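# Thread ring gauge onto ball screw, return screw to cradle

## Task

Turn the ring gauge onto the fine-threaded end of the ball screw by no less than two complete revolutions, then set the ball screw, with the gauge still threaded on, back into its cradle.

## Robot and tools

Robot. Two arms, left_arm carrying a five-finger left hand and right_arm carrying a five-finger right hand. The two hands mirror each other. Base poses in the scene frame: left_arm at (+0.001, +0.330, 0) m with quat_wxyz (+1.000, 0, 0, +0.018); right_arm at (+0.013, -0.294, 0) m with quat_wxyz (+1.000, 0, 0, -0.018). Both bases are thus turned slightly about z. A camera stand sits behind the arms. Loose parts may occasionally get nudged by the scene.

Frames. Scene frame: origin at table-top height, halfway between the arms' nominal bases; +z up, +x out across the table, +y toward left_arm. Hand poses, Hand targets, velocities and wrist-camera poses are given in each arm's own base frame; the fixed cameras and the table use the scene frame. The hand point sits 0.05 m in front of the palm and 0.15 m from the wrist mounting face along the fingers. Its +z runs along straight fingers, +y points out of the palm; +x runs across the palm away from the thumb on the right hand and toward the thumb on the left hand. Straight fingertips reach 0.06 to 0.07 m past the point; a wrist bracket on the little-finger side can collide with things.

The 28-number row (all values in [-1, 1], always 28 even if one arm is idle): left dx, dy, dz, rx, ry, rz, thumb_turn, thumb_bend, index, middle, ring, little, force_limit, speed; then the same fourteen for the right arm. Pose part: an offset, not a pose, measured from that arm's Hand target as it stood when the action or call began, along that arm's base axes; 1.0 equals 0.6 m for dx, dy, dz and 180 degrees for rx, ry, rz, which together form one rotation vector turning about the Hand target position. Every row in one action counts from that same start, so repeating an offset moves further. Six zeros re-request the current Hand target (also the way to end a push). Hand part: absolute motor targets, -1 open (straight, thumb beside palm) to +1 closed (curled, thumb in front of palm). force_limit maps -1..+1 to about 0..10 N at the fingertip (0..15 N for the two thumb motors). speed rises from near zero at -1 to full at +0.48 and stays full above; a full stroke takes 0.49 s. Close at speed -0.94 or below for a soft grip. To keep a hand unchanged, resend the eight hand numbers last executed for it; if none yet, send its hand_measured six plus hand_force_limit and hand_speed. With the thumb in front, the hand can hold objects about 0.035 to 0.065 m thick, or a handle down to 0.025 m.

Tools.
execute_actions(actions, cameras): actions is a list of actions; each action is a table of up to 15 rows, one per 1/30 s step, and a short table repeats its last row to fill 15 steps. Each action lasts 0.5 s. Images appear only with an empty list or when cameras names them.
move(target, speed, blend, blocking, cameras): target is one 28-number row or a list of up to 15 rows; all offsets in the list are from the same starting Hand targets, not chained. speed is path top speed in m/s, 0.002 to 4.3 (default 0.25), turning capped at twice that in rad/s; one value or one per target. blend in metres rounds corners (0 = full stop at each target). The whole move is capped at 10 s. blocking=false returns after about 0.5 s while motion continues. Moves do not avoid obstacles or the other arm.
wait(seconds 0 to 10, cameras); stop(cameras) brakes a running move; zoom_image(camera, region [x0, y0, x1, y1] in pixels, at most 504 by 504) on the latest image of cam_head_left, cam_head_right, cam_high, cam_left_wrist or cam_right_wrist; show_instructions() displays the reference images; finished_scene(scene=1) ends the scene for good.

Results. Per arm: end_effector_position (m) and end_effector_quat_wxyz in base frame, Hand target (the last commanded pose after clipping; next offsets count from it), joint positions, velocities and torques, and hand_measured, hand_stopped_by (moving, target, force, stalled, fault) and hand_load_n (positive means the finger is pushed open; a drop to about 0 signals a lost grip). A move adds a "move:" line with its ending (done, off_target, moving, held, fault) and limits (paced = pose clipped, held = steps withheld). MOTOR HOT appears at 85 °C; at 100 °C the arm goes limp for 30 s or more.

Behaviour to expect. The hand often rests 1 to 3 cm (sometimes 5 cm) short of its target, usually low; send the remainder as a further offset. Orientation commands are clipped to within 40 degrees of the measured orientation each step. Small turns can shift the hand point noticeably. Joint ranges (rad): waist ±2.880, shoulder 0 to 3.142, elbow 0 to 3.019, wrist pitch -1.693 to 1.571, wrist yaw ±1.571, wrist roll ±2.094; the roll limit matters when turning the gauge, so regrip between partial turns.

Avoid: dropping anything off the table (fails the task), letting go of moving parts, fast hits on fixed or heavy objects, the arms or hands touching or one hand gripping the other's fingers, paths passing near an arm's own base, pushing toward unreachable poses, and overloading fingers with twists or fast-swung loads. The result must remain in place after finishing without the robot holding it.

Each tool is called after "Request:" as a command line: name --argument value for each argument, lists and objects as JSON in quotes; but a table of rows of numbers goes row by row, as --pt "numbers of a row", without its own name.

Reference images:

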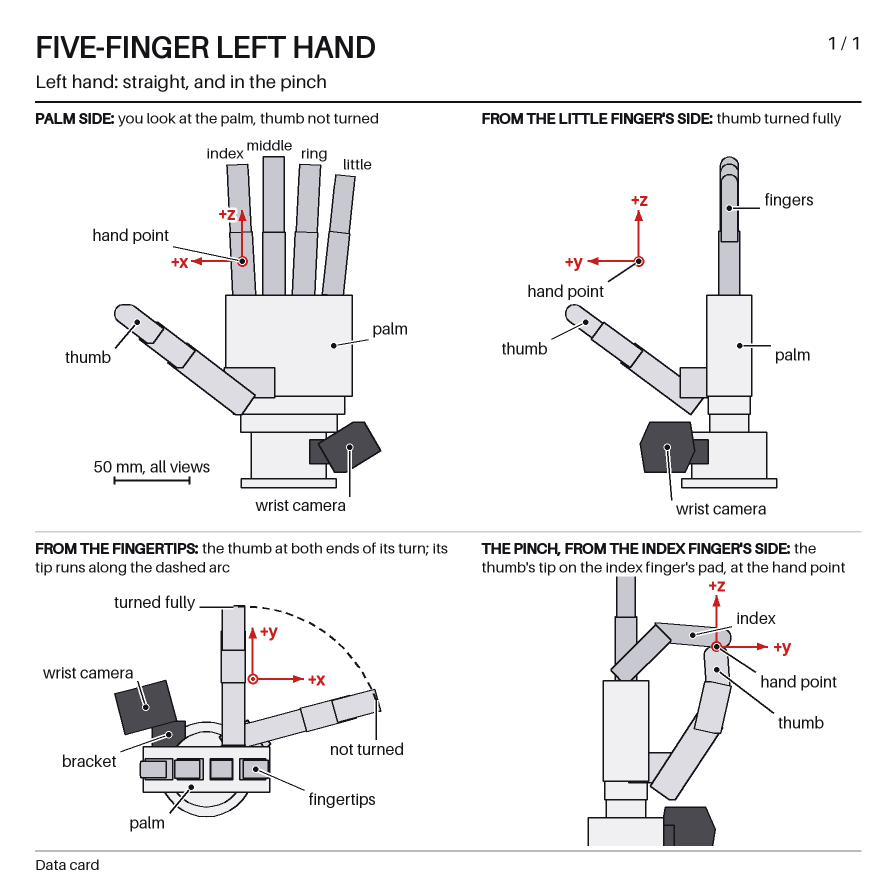

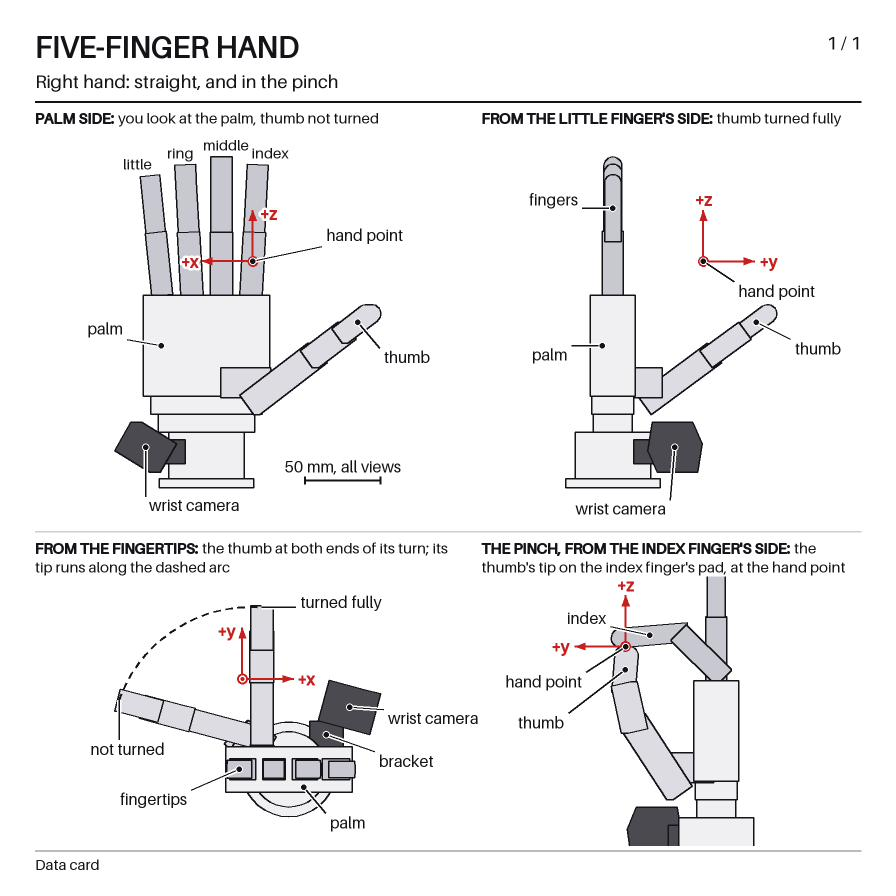

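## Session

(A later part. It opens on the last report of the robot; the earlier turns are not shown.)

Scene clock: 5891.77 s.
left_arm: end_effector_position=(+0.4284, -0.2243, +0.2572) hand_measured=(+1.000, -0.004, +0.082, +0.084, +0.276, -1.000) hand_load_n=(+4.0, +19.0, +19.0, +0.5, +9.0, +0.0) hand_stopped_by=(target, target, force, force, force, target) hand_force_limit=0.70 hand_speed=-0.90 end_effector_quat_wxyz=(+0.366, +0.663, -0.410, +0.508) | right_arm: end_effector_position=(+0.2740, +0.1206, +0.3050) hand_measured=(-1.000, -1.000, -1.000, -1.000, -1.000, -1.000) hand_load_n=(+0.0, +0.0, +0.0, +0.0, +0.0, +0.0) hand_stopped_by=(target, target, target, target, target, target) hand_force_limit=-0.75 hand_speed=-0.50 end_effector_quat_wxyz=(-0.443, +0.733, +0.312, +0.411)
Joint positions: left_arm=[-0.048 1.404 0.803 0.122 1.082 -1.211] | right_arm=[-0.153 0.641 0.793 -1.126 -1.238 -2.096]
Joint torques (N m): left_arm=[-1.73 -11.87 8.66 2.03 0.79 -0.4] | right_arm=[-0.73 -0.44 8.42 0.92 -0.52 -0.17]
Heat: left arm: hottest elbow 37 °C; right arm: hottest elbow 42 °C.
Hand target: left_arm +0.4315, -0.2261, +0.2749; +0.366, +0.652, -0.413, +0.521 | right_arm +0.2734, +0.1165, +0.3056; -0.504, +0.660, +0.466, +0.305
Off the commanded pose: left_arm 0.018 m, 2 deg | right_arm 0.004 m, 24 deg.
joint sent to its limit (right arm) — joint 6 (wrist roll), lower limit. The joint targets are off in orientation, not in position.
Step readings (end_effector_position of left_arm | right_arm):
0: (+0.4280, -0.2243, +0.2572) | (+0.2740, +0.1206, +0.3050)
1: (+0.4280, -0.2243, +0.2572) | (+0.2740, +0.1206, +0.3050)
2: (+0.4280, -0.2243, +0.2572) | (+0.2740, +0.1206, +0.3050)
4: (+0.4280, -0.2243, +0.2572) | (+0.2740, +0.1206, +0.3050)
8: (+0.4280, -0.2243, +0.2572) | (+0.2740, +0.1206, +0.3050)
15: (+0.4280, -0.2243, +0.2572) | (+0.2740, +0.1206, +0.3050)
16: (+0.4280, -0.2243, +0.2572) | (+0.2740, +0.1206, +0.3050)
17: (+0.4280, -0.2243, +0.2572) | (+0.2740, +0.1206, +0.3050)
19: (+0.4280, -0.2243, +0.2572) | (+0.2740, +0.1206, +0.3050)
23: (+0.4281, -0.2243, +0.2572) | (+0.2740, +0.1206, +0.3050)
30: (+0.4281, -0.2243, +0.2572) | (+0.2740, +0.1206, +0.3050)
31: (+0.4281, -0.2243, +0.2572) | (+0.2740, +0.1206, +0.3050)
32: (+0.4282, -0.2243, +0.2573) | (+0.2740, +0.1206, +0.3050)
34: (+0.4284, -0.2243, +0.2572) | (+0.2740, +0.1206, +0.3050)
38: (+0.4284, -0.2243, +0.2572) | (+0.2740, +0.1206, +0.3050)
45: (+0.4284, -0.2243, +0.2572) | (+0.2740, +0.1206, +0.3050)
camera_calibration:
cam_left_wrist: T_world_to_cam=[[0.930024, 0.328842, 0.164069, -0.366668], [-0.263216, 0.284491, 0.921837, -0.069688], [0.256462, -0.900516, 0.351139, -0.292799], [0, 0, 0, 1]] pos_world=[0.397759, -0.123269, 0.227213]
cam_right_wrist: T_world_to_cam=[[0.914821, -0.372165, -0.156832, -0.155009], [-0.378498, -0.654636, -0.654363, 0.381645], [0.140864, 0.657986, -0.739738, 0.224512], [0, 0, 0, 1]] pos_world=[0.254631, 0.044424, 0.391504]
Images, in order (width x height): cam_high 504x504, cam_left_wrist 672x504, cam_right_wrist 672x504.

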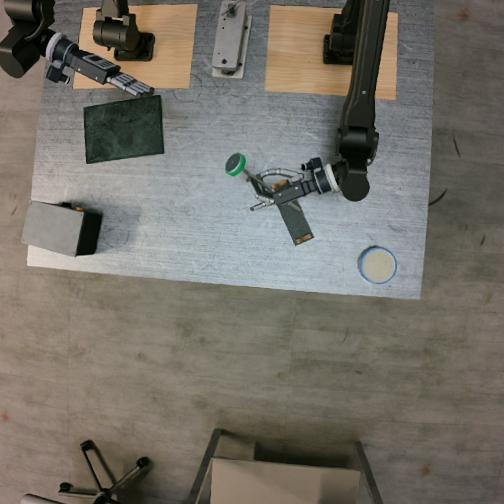

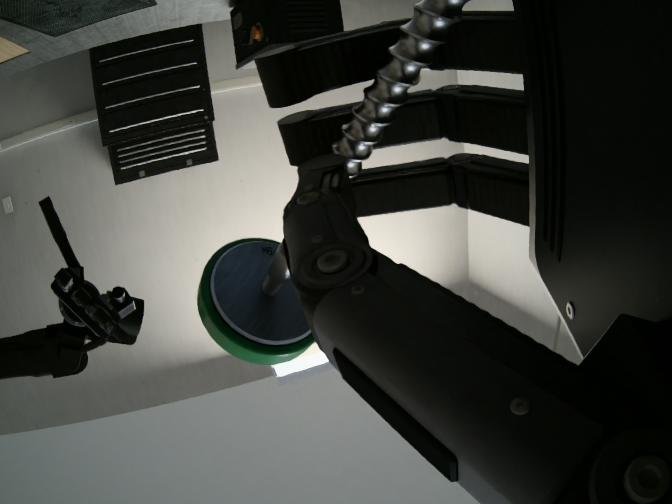

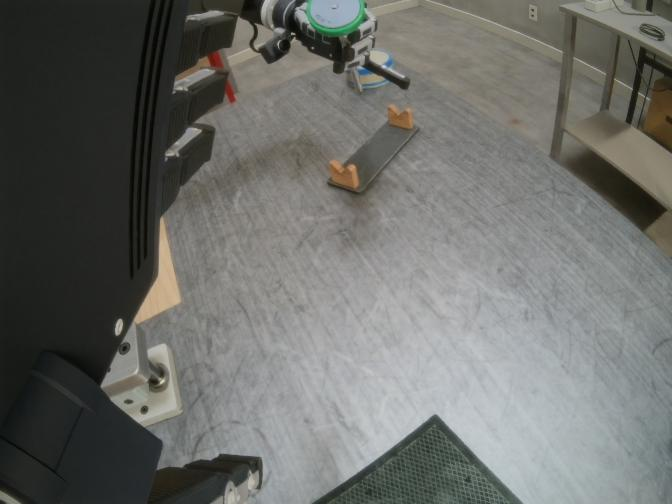

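Request:
execute_actions --actions '[[[0,0,0,0,0,0,1,0.0,0.7,0.7,-1,-1,0.7,-0.85,0,0,0,0,0,0,-1,-1,-1,-1,-1,-1,-0.75,-0.5]],[[0,0,0,0,0,0,1,0.0,0.7,0.7,-1,-1,0.7,-0.85,0,0,0,0,0,0,-1,-1,-1,-1,-1,-1,-0.75,-0.5]],[[0,0,0,0,0,0,1,0.0,0.7,0.7,-1,-1,0.7,-0.85,0,0,0,0,0,0,-1,-1,-1,-1,-1,-1,-0.75,-0.5]],[[0,0,0,0,0,0,1,0.0,0.7,0.7,-1,-1,0.7,-0.85,0,0,0,0,0,0,-1,-1,-1,-1,-1,-1,-0.75,-0.5]],[[0,0,0,0,0,0,1,0.0,0.7,0.7,-1,-1,0.7,-0.85,0,0,0,0,0,0,-1,-1,-1,-1,-1,-1,-0.75,-0.5]],[[0,0,0,0,0,0,1,0.0,0.7,0.7,-1,-1,0.7,-0.93,0,0,0,0,0,0,-1,-1,-1,-1,-1,-1,-0.75,-0.5]]]' --cameras '["cam_high","cam_left_wrist","cam_right_wrist"]'

Request:
zoom_image --camera "cam_right_wrist" --region '[240, 0, 440, 210]'

Request:
zoom_image --camera "cam_high" --region '[220, 130, 380, 270]'

Scene clock: 5989.77 s.
left_arm: end_effector_position=(+0.4284, -0.2243, +0.2572) hand_measured=(+1.000, -0.004, +0.082, +0.084, -1.000, -1.000) hand_load_n=(-1.0, +8.5, +11.0, +5.5, +0.0, +0.0) hand_stopped_by=(target, target, force, force, target, target) hand_force_limit=0.70 hand_speed=-0.93 end_effector_quat_wxyz=(+0.366, +0.663, -0.410, +0.508) | right_arm: end_effector_position=(+0.2740, +0.1206, +0.3050) hand_measured=(-1.000, -1.000, -1.000, -1.000, -1.000, -1.000) hand_load_n=(+0.0, +0.0, +0.5, +0.0, +0.0, +0.0) hand_stopped_by=(target, target, target, target, target, target) hand_force_limit=-0.75 hand_speed=-0.50 end_effector_quat_wxyz=(-0.443, +0.733, +0.312, +0.411)
Joint positions: left_arm=[-0.048 1.404 0.803 0.122 1.082 -1.211] | right_arm=[-0.153 0.641 0.793 -1.126 -1.238 -2.096]
Joint torques (N m): left_arm=[-1.49 -11.99 8.59 2 0.78 -0.37] | right_arm=[-0.56 -0.5 8.39 0.92 -0.52 -0.17]
Heat: left arm: hottest elbow 36 °C; right arm: hottest elbow 41 °C.
Hand target: left_arm +0.4315, -0.2261, +0.2749; +0.366, +0.652, -0.413, +0.521 | right_arm +0.2734, +0.1165, +0.3056; -0.504, +0.660, +0.466, +0.305
Off the commanded pose: left_arm 0.018 m, 2 deg | right_arm 0.004 m, 24 deg.
joint sent to its limit (right arm) — joint 6 (wrist roll), lower limit. The joint targets are off in orientation, not in position.
Step readings (end_effector_position of left_arm | right_arm):
0: (+0.4284, -0.2243, +0.2572) | (+0.2740, +0.1206, +0.3050)
1: (+0.4284, -0.2243, +0.2572) | (+0.2740, +0.1206, +0.3050)
2: (+0.4284, -0.2243, +0.2572) | (+0.2740, +0.1206, +0.3050)
4: (+0.4284, -0.2243, +0.2572) | (+0.2740, +0.1206, +0.3050)
8: (+0.4284, -0.2243, +0.2572) | (+0.2740, +0.1206, +0.3050)
15: (+0.4284, -0.2243, +0.2572) | (+0.2740, +0.1206, +0.3050)
16: (+0.4284, -0.2243, +0.2572) | (+0.2740, +0.1206, +0.3050)
17: (+0.4284, -0.2243, +0.2572) | (+0.2740, +0.1206, +0.3050)
19: (+0.4284, -0.2243, +0.2572) | (+0.2740, +0.1206, +0.3050)
23: (+0.4284, -0.2243, +0.2572) | (+0.2740, +0.1206, +0.3050)
30: (+0.4284, -0.2243, +0.2572) | (+0.2740, +0.1206, +0.3050)
31: (+0.4284, -0.2243, +0.2572) | (+0.2740, +0.1206, +0.3050)
32: (+0.4284, -0.2243, +0.2572) | (+0.2740, +0.1206, +0.3050)
34: (+0.4284, -0.2243, +0.2572) | (+0.2740, +0.1206, +0.3050)
38: (+0.4284, -0.2243, +0.2572) | (+0.2740, +0.1206, +0.3050)
45: (+0.4284, -0.2243, +0.2572) | (+0.2740, +0.1206, +0.3050)
46: (+0.4284, -0.2243, +0.2572) | (+0.2740, +0.1206, +0.3050)
47: (+0.4284, -0.2243, +0.2572) | (+0.2740, +0.1206, +0.3050)
49: (+0.4284, -0.2243, +0.2572) | (+0.2740, +0.1206, +0.3050)
53: (+0.4284, -0.2243, +0.2572) | (+0.2740, +0.1206, +0.3050)
60: (+0.4284, -0.2243, +0.2572) | (+0.2740, +0.1206, +0.3050)
61: (+0.4284, -0.2243, +0.2572) | (+0.2740, +0.1206, +0.3050)
62: (+0.4284, -0.2243, +0.2572) | (+0.2740, +0.1206, +0.3050)
64: (+0.4284, -0.2243, +0.2572) | (+0.2740, +0.1206, +0.3050)
68: (+0.4284, -0.2243, +0.2572) | (+0.2740, +0.1206, +0.3050)
75: (+0.4284, -0.2243, +0.2572) | (+0.2740, +0.1206, +0.3050)
76: (+0.4284, -0.2243, +0.2572) | (+0.2740, +0.1206, +0.3050)
77: (+0.4284, -0.2243, +0.2572) | (+0.2740, +0.1206, +0.3050)
79: (+0.4284, -0.2243, +0.2572) | (+0.2740, +0.1206, +0.3050)
83: (+0.4284, -0.2243, +0.2572) | (+0.2740, +0.1206, +0.3050)
90: (+0.4284, -0.2243, +0.2572) | (+0.2740, +0.1206, +0.3050)
camera_calibration:
cam_left_wrist: T_world_to_cam=[[0.930024, 0.328842, 0.164069, -0.366668], [-0.263216, 0.284491, 0.921837, -0.069688], [0.256462, -0.900516, 0.351139, -0.292799], [0, 0, 0, 1]] pos_world=[0.397759, -0.123269, 0.227213]
cam_right_wrist: T_world_to_cam=[[0.914821, -0.372165, -0.156832, -0.155009], [-0.378498, -0.654636, -0.654363, 0.381645], [0.140864, 0.657986, -0.739738, 0.224512], [0, 0, 0, 1]] pos_world=[0.254631, 0.044424, 0.391504]
Images, in order (width x height): cam_high 504x504, cam_left_wrist 672x504, cam_right_wrist 672x504.

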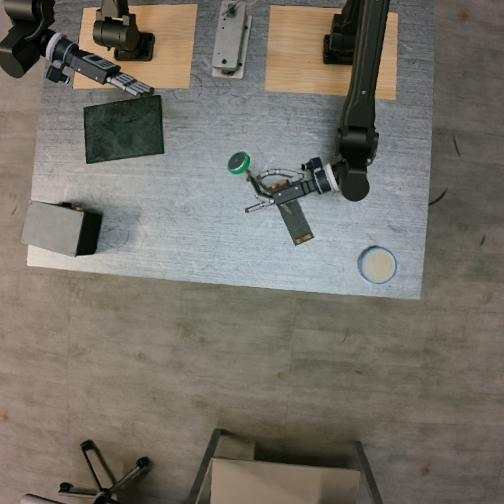

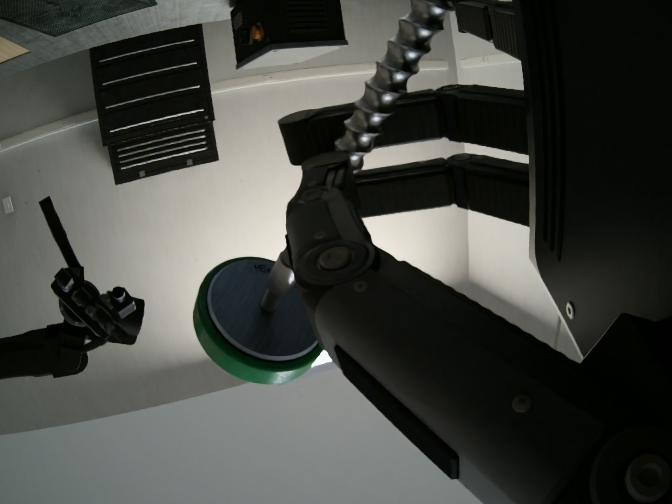

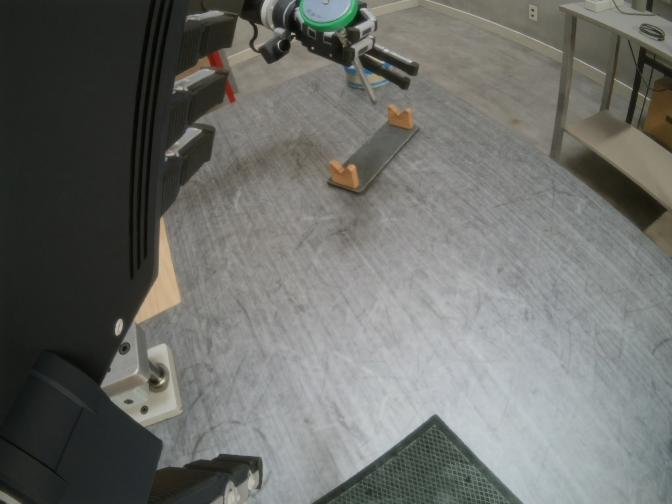

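Scaled by 2.400 from the camera's 672x504 image, which has a finer 960x720 frame.

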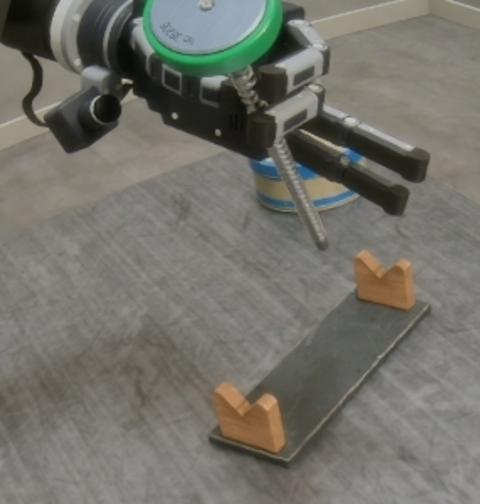

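Scaled by 3.150 from the camera's 504x504 image, which has a finer 720x720 frame.

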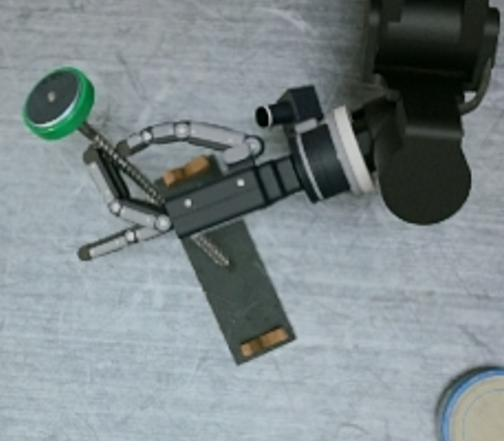

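Request:
zoom_image --camera "cam_right_wrist" --region '[315, 90, 435, 210]'

Request:
zoom_image --camera "cam_high" --region '[260, 170, 330, 260]'

Scaled by 4.200 from the camera's 672x504 image, which has a finer 960x720 frame.

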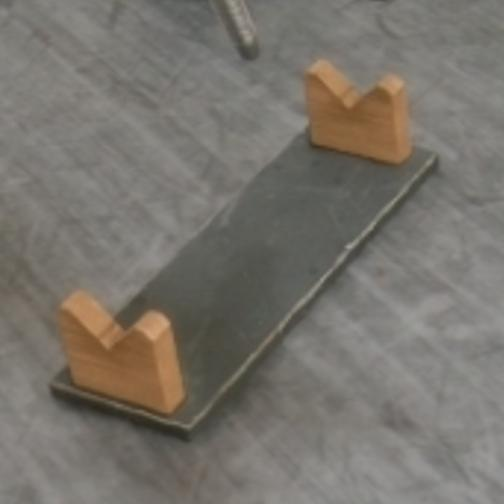

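Scaled by 5.600 from the camera's 504x504 image, which has a finer 720x720 frame.

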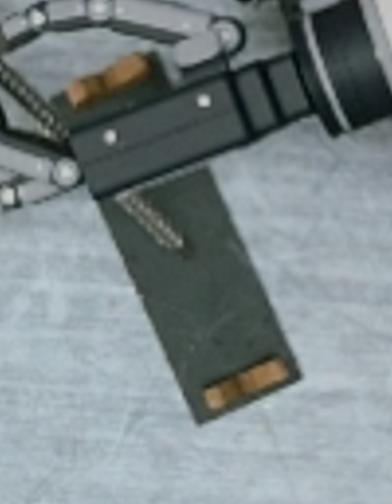

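Request:
move --target '[0.0325,0.1143,-0.1417,0.1290,-0.2566,-0.0787,1,0.0,0.7,0.7,-1,-1,0.7,-0.93,0,0,0,0,0,0,-1,-1,-1,-1,-1,-1,-0.75,-0.5]' --speed 0.12 --cameras '["all"]'

Request:
zoom_image --camera "cam_high" --region '[230, 150, 350, 260]'

Request:
zoom_image --camera "cam_right_wrist" --region '[240, 0, 480, 210]'

Scene clock: 6269.57 s.
left_arm: end_effector_position=(+0.4274, -0.1607, +0.1624) hand_measured=(+1.000, -0.004, +0.082, +0.084, -1.000, -1.000) hand_load_n=(-1.0, +9.0, +10.5, +5.5, +0.0, +0.0) hand_stopped_by=(target, target, force, force, target, target) hand_force_limit=0.70 hand_speed=-0.93 end_effector_quat_wxyz=(-0.118, -0.417, +0.690, -0.579) | right_arm: end_effector_position=(+0.2740, +0.1206, +0.3050) hand_measured=(-1.000, -1.000, -1.000, -1.000, -1.000, -1.000) hand_load_n=(+0.0, +0.0, +0.0, +0.0, +0.0, -0.5) hand_stopped_by=(target, target, target, target, target, target) hand_force_limit=-0.75 hand_speed=-0.50 end_effector_quat_wxyz=(-0.443, +0.733, +0.312, +0.411)
Joint positions: left_arm=[0.068 1.501 0.907 -0.265 1.163 0.071] | right_arm=[-0.153 0.641 0.793 -1.126 -1.238 -2.096]
Joint torques (N m): left_arm=[-0.79 -12.28 12.22 0.76 1.26 -0.24] | right_arm=[-0.91 -0.5 8.43 0.88 -0.53 -0.17]
Heat: left arm: hottest elbow 37 °C; right arm: hottest elbow 41 °C.
Hand target: left_arm +0.4511, -0.1575, +0.1901; -0.101, -0.402, +0.690, -0.594 | right_arm +0.2734, +0.1165, +0.3056; -0.504, +0.660, +0.466, +0.305
Off the commanded pose: left_arm 0.036 m, 3 deg | right_arm 0.004 m, 24 deg.
joint sent to its limit (right arm) — joint 6 (wrist roll), lower limit. The joint targets are off in orientation, not in position.
move: off_target (left_arm, right_arm)
camera_calibration:
cam_left_wrist: T_world_to_cam=[[0.546892, -0.0999909, 0.83121, -0.384662], [-0.819676, 0.138143, 0.555921, 0.273045], [-0.170413, -0.985352, -0.00641056, 0.0248722], [0, 0, 0, 1]] pos_world=[0.438416, -0.0516741, 0.168104]
cam_right_wrist: T_world_to_cam=[[0.914821, -0.372165, -0.156832, -0.155009], [-0.378498, -0.654636, -0.654363, 0.381645], [0.140864, 0.657986, -0.739738, 0.224512], [0, 0, 0, 1]] pos_world=[0.254631, 0.044424, 0.391504]

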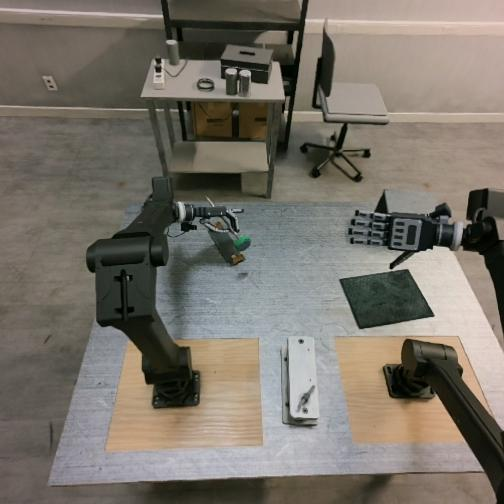

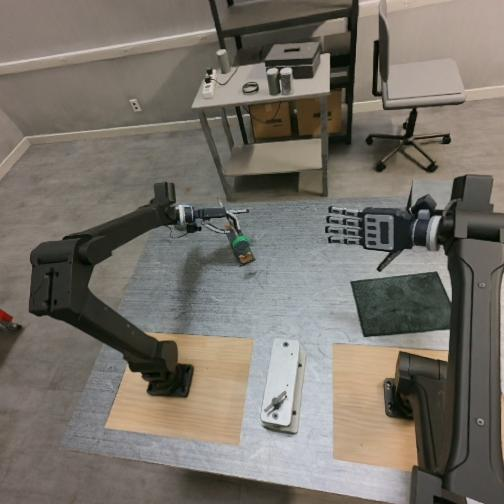

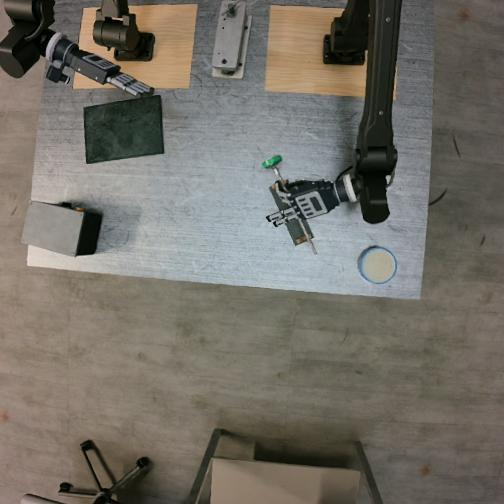

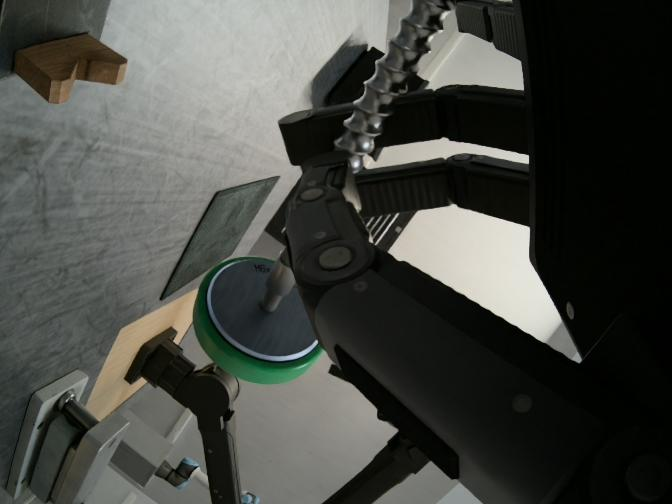

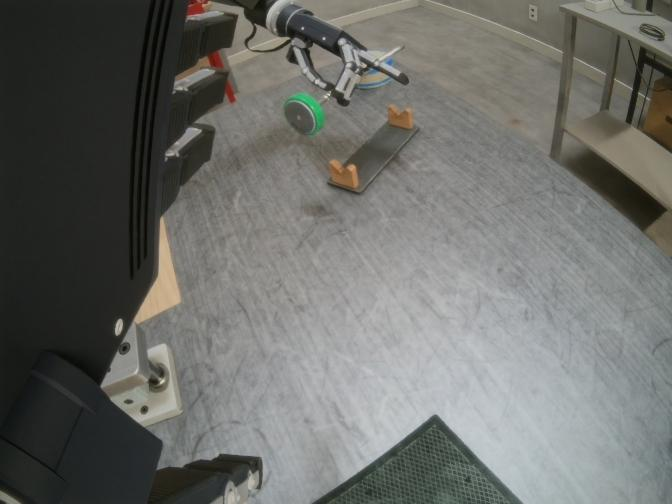

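Scaled by 4.200 from the camera's 504x504 image, which has a finer 720x720 frame.

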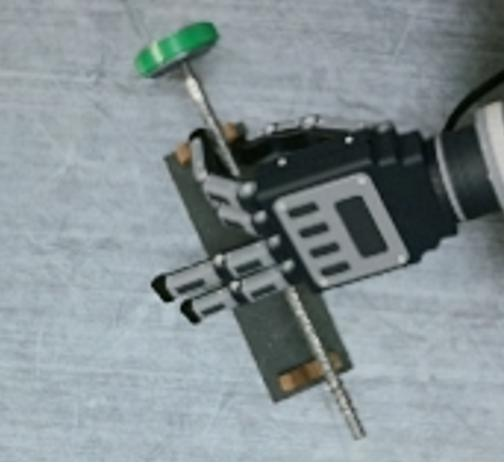

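Scaled by 2.100 from the camera's 672x504 image, which has a finer 960x720 frame.

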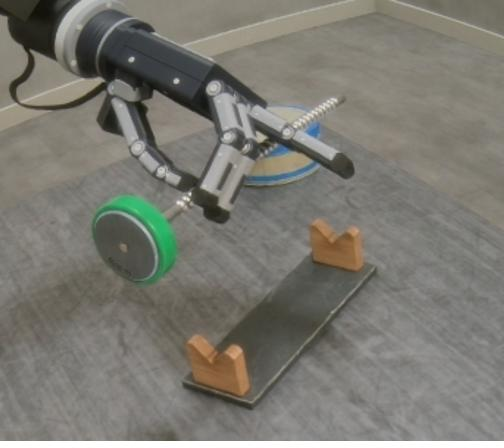

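Request:
move --target '[0.0100,0.0025,-0.1417,0,0,0,1,0.0,0.7,0.7,-1,-1,0.7,-0.93,0,0,0,0,0,0,-1,-1,-1,-1,-1,-1,-0.75,-0.5]' --speed 0.08 --cameras '["all"]'

Request:
zoom_image --camera "cam_high" --region '[230, 150, 350, 260]'

Request:
zoom_image --camera "cam_right_wrist" --region '[270, 30, 450, 210]'

Scene clock: 6334.87 s.
left_arm: end_effector_position=(+0.4534, -0.1584, +0.0973) hand_measured=(+1.000, -0.004, +0.082, +0.084, -1.000, -1.000) hand_load_n=(-1.0, +9.0, +10.5, +5.5, +0.0, +0.0) hand_stopped_by=(target, target, force, force, target, target) hand_force_limit=0.70 hand_speed=-0.93 end_effector_quat_wxyz=(-0.104, -0.404, +0.694, -0.586) | right_arm: end_effector_position=(+0.2740, +0.1206, +0.3050) hand_measured=(-1.000, -1.000, -1.000, -1.000, -1.000, -1.000) hand_load_n=(+0.0, +0.0, +0.0, +0.0, +0.0, +0.0) hand_stopped_by=(target, target, target, target, target, target) hand_force_limit=-0.75 hand_speed=-0.50 end_effector_quat_wxyz=(-0.443, +0.733, +0.312, +0.411)
Joint positions: left_arm=[0.068 1.673 0.899 -0.053 1.164 0.082] | right_arm=[-0.153 0.641 0.793 -1.126 -1.238 -2.096]
Joint torques (N m): left_arm=[-0.67 -14.39 6.43 1.55 1.24 -0.3] | right_arm=[-0.67 -0.62 8.43 0.92 -0.52 -0.17]
Heat: left arm: hottest elbow 44 °C; right arm: hottest elbow 41 °C.
Hand target: left_arm +0.4571, -0.1561, +0.1051; -0.101, -0.402, +0.690, -0.594 | right_arm +0.2734, +0.1165, +0.3056; -0.504, +0.660, +0.466, +0.305
Off the commanded pose: left_arm 0.009 m, 1 deg | right_arm 0.004 m, 24 deg.
joint sent to its limit (right arm) — joint 6 (wrist roll), lower limit. The joint targets are off in orientation, not in position.
move: off_target (right_arm)
camera_calibration:
cam_left_wrist: T_world_to_cam=[[0.511717, -0.105467, 0.852656, -0.331499], [-0.841517, 0.138531, 0.522167, 0.343424], [-0.173191, -0.984726, -0.017863, 0.0336775], [0, 0, 0, 1]] pos_world=[0.464463, -0.0493739, 0.103932]
cam_right_wrist: T_world_to_cam=[[0.914821, -0.372165, -0.156832, -0.155009], [-0.378498, -0.654636, -0.654363, 0.381645], [0.140864, 0.657986, -0.739738, 0.224512], [0, 0, 0, 1]] pos_world=[0.254631, 0.044424, 0.391504]

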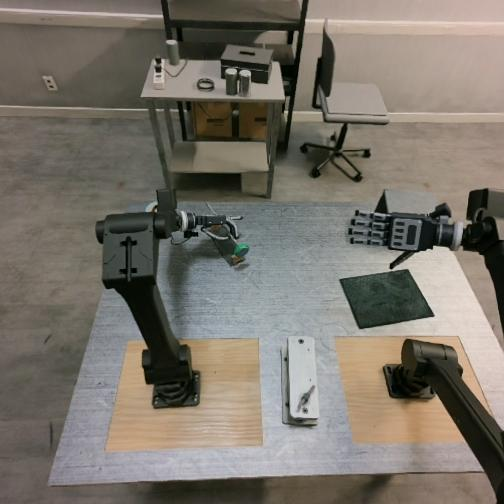

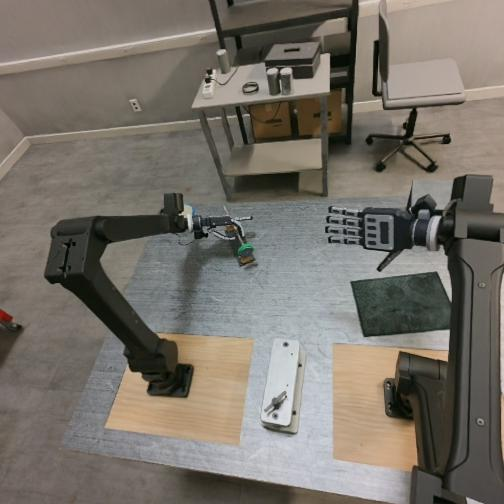

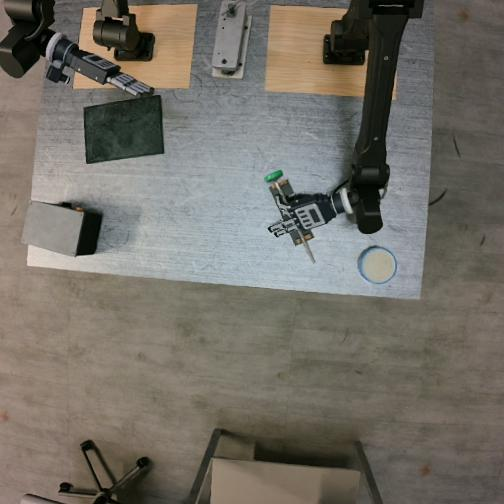

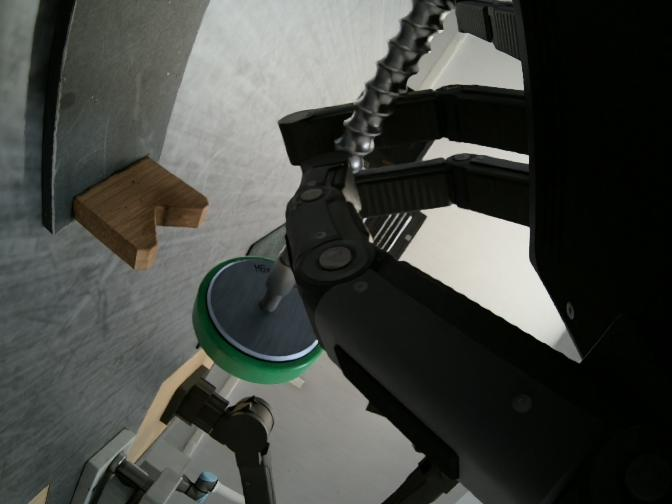

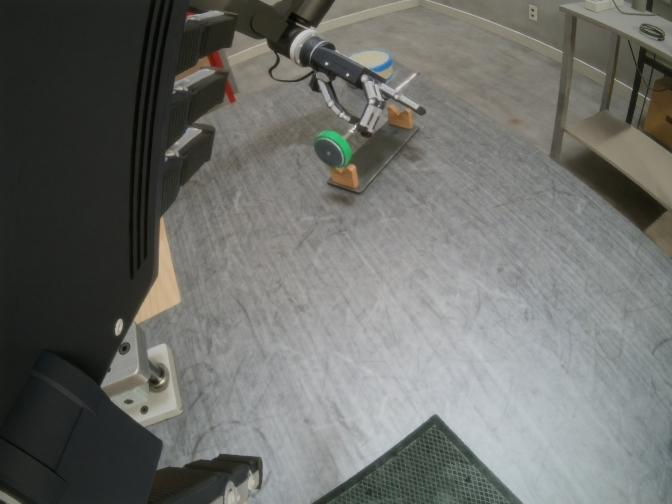

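Scaled by 4.200 from the camera's 504x504 image, which has a finer 720x720 frame.

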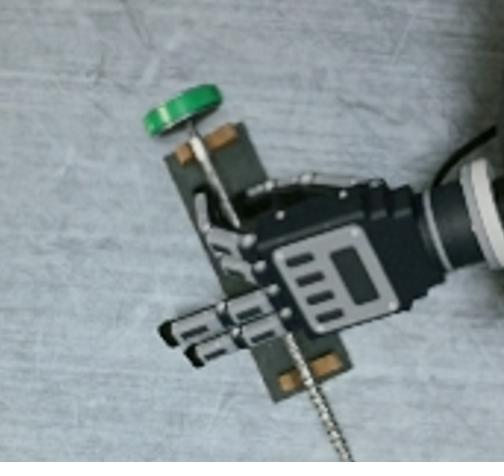

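Scaled by 2.800 from the camera's 672x504 image, which has a finer 960x720 frame.

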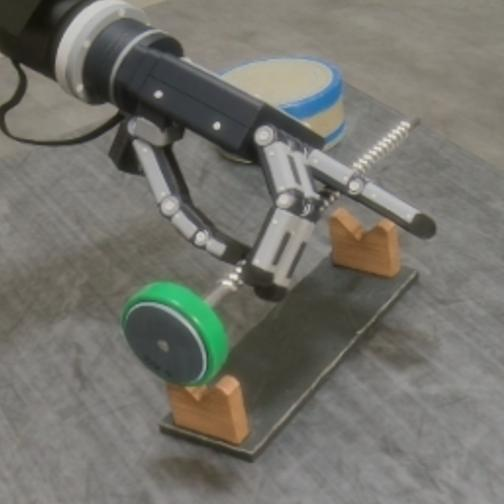

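Request:
move --target '[-0.0115,0.0043,-0.0333,0,0,0,1,0.0,0.7,0.7,-1,-1,0.7,-0.93,0,0,0,0,0,0,-1,-1,-1,-1,-1,-1,-0.75,-0.5]' --speed 0.05 --cameras '["cam_high","cam_left_wrist","cam_right_wrist"]'

Request:
zoom_image --camera "cam_high" --region '[230, 150, 350, 260]'

Request:
zoom_image --camera "cam_right_wrist" --region '[290, 60, 430, 200]'

Scene clock: 6375.23 s.
left_arm: end_effector_position=(+0.4467, -0.1559, +0.0785) hand_measured=(+1.000, -0.004, +0.082, +0.084, -1.000, -1.000) hand_load_n=(-1.0, +9.0, +10.0, +5.5, +0.0, +0.0) hand_stopped_by=(target, target, force, force, target, target) hand_force_limit=0.70 hand_speed=-0.93 end_effector_quat_wxyz=(-0.104, -0.405, +0.694, -0.587) | right_arm: end_effector_position=(+0.2740, +0.1206, +0.3050) hand_measured=(-1.000, -1.000, -1.000, -1.000, -1.000, -1.000) hand_load_n=(+0.0, +0.0, +0.0, +0.0, +0.0, +0.0) hand_stopped_by=(target, target, target, target, target, target) hand_force_limit=-0.75 hand_speed=-0.50 end_effector_quat_wxyz=(-0.443, +0.733, +0.312, +0.411)
Joint positions: left_arm=[0.075 1.701 0.868 -0.004 1.169 0.091] | right_arm=[-0.153 0.641 0.793 -1.126 -1.238 -2.096]
Joint torques (N m): left_arm=[-0.38 -14.27 6.09 1.47 1.25 -0.25] | right_arm=[-0.67 -0.44 8.42 0.91 -0.52 -0.17]
Heat: left arm: hottest elbow 38 °C; right arm: hottest elbow 41 °C.
Hand target: left_arm +0.4502, -0.1534, +0.0852; -0.101, -0.401, +0.690, -0.594 | right_arm +0.2734, +0.1165, +0.3056; -0.504, +0.660, +0.466, +0.305
Off the commanded pose: left_arm 0.008 m, 1 deg | right_arm 0.004 m, 24 deg.
joint sent to its limit (right arm) — joint 6 (wrist roll), lower limit. The joint targets are off in orientation, not in position.
move: off_target (right_arm)
camera_calibration:
cam_left_wrist: T_world_to_cam=[[0.513034, -0.103726, 0.852078, -0.312038], [-0.8409, 0.138513, 0.523165, 0.346909], [-0.172289, -0.984914, -0.0161614, 0.0340576], [0, 0, 0, 1]] pos_world=[0.457669, -0.0468738, 0.0849407]
cam_right_wrist: T_world_to_cam=[[0.914821, -0.372165, -0.156832, -0.155009], [-0.378498, -0.654636, -0.654363, 0.381645], [0.140864, 0.657986, -0.739738, 0.224512], [0, 0, 0, 1]] pos_world=[0.254631, 0.044424, 0.391504]
Images, in order (width x height): cam_high 504x504, cam_left_wrist 672x504, cam_right_wrist 672x504.

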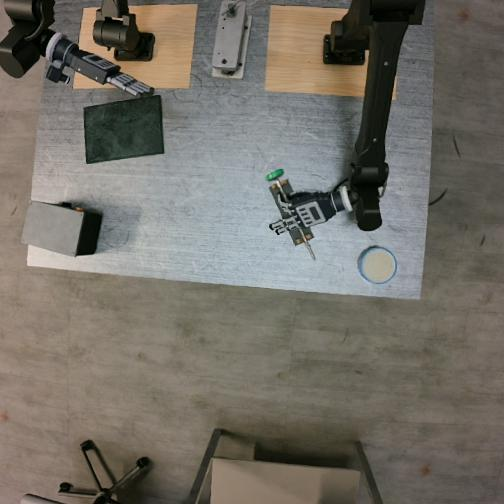

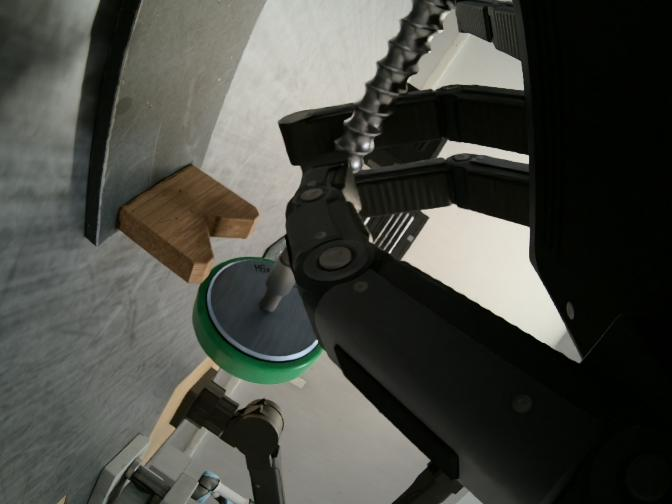

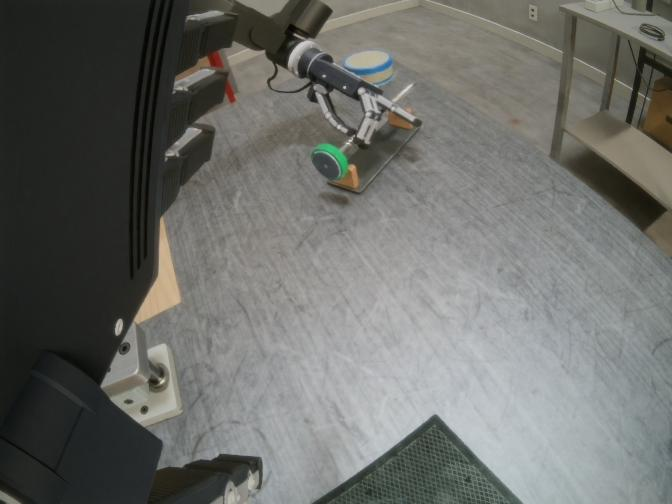

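Scaled by 4.200 from the camera's 504x504 image, which has a finer 720x720 frame.

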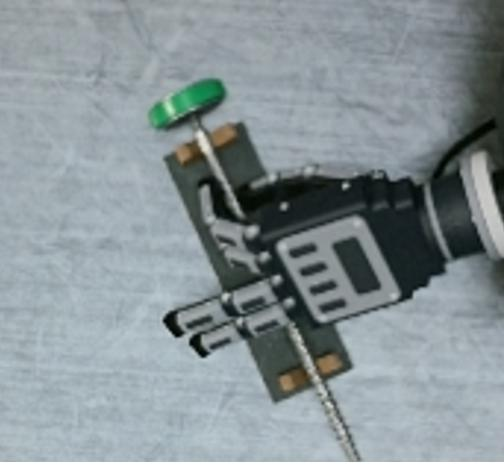

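Scaled by 3.600 from the camera's 672x504 image, which has a finer 960x720 frame.

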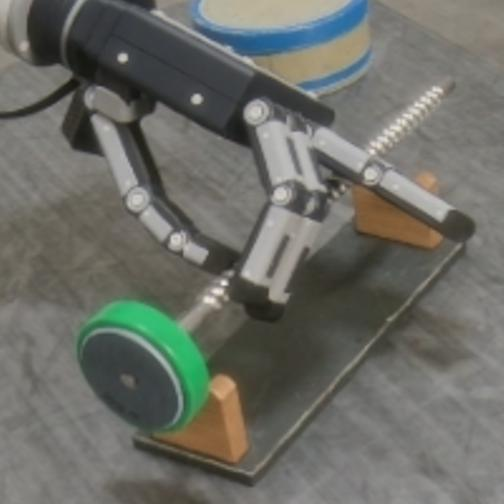

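Request:
move --target '[0,0,-0.03,0,0,0,1,0.0,0.7,0.7,-1,-1,0.7,-0.93,0,0,0,0,0,0,-1,-1,-1,-1,-1,-1,-0.75,-0.5]' --speed 0.04 --cameras '["cam_high","cam_left_wrist","cam_right_wrist"]'

Request:
zoom_image --camera "cam_high" --region '[230, 150, 350, 260]'

Request:
zoom_image --camera "cam_right_wrist" --region '[290, 60, 430, 200]'

Request:
zoom_image --camera "cam_left_wrist" --region '[80, 120, 400, 400]'

Scene clock: 6387.33 s.
left_arm: end_effector_position=(+0.4467, -0.1559, +0.0606) hand_measured=(+1.000, -0.004, +0.082, +0.084, -1.000, -1.000) hand_load_n=(-1.0, +9.5, +10.5, +5.5, +0.0, +0.0) hand_stopped_by=(target, target, force, force, target, target) hand_force_limit=0.70 hand_speed=-0.93 end_effector_quat_wxyz=(-0.104, -0.404, +0.694, -0.587) | right_arm: end_effector_position=(+0.2740, +0.1206, +0.3050) hand_measured=(-1.000, -1.000, -1.000, -1.000, -1.000, -1.000) hand_load_n=(+0.0, +0.0, +0.0, +0.0, +0.0, +0.0) hand_stopped_by=(target, target, target, target, target, target) hand_force_limit=-0.75 hand_speed=-0.50 end_effector_quat_wxyz=(-0.443, +0.733, +0.312, +0.411)
Joint positions: left_arm=[0.075 1.742 0.858 0.048 1.169 0.092] | right_arm=[-0.153 0.641 0.793 -1.126 -1.238 -2.096]
Joint torques (N m): left_arm=[-0.85 -14.39 5.68 1.37 1.23 -0.26] | right_arm=[-0.79 -0.62 8.46 0.9 -0.52 -0.16]
Heat: left arm: hottest elbow 37 °C; right arm: hottest elbow 41 °C.
Hand target: left_arm +0.4501, -0.1534, +0.0670; -0.101, -0.402, +0.690, -0.594 | right_arm +0.2734, +0.1165, +0.3056; -0.504, +0.660, +0.466, +0.305
Off the commanded pose: left_arm 0.008 m, 1 deg | right_arm 0.004 m, 24 deg.
joint sent to its limit (right arm) — joint 6 (wrist roll), lower limit. The joint targets are off in orientation, not in position.
move: off_target (right_arm)
camera_calibration:
cam_left_wrist: T_world_to_cam=[[0.511425, -0.104313, 0.852973, -0.296182], [-0.841754, 0.138907, 0.521685, 0.356863], [-0.172903, -0.984796, -0.016765, 0.034112], [0, 0, 0, 1]] pos_world=[0.457764, -0.0468733, 0.067037]
cam_right_wrist: T_world_to_cam=[[0.914821, -0.372165, -0.156832, -0.155009], [-0.378498, -0.654636, -0.654363, 0.381645], [0.140864, 0.657986, -0.739738, 0.224512], [0, 0, 0, 1]] pos_world=[0.254631, 0.044424, 0.391504]
Images, in order (width x height): cam_high 504x504, cam_left_wrist 672x504, cam_right_wrist 672x504.

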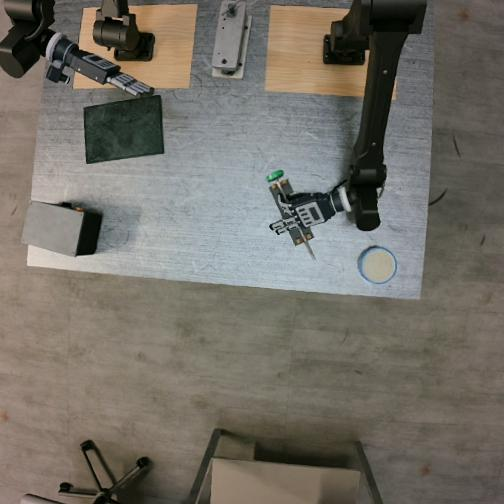

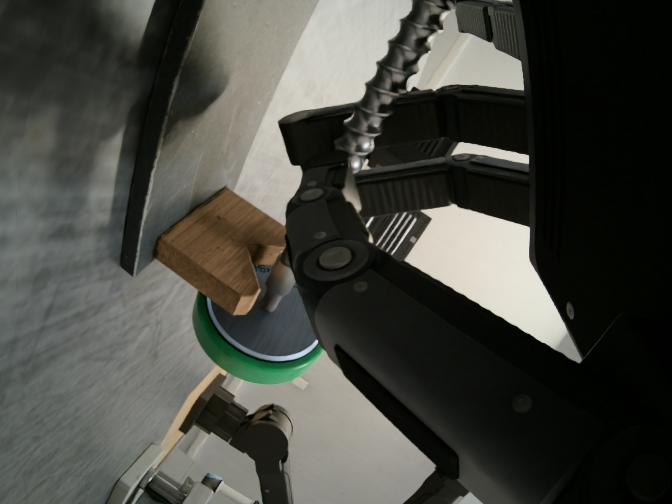

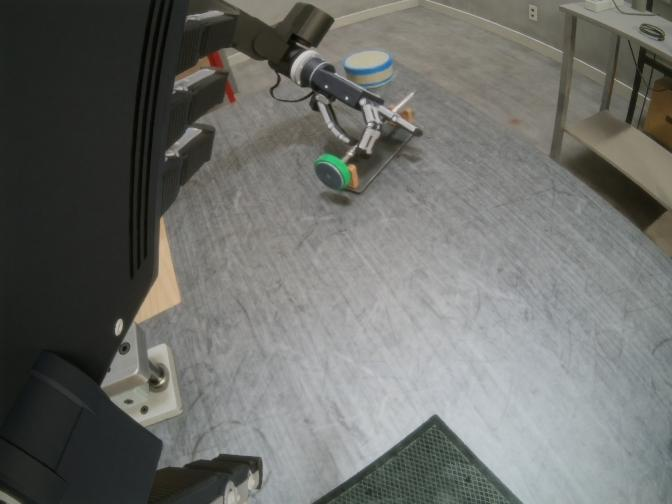

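Scaled by 4.200 from the camera's 504x504 image, which has a finer 720x720 frame.

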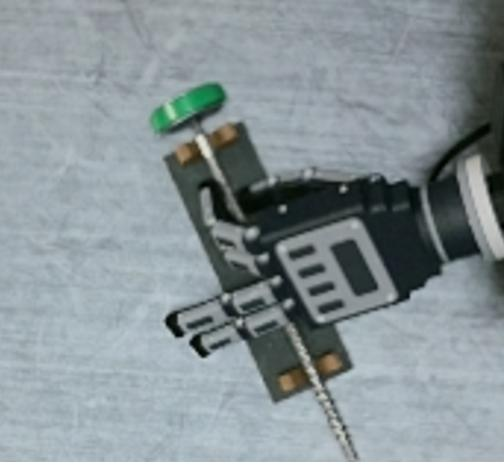

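Scaled by 3.600 from the camera's 672x504 image, which has a finer 960x720 frame.

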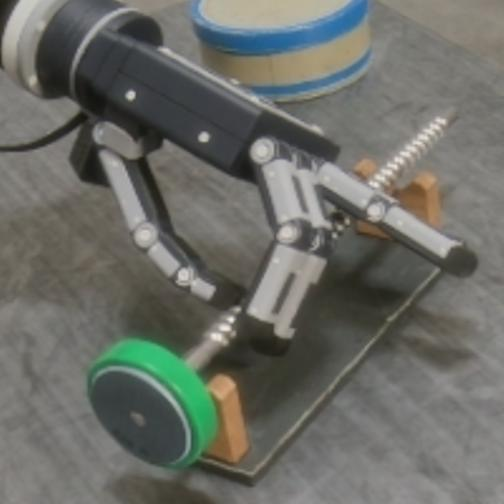

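Scaled by 1.575 from the camera's 672x504 image, which has a finer 960x720 frame.

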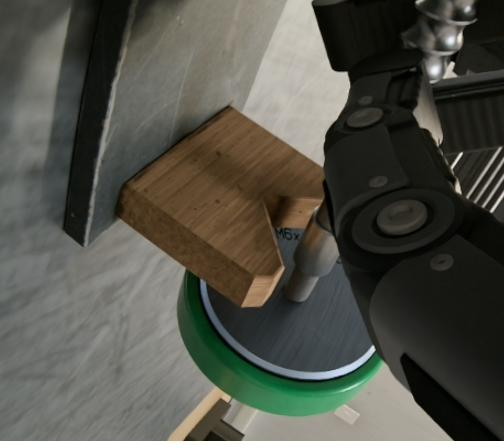

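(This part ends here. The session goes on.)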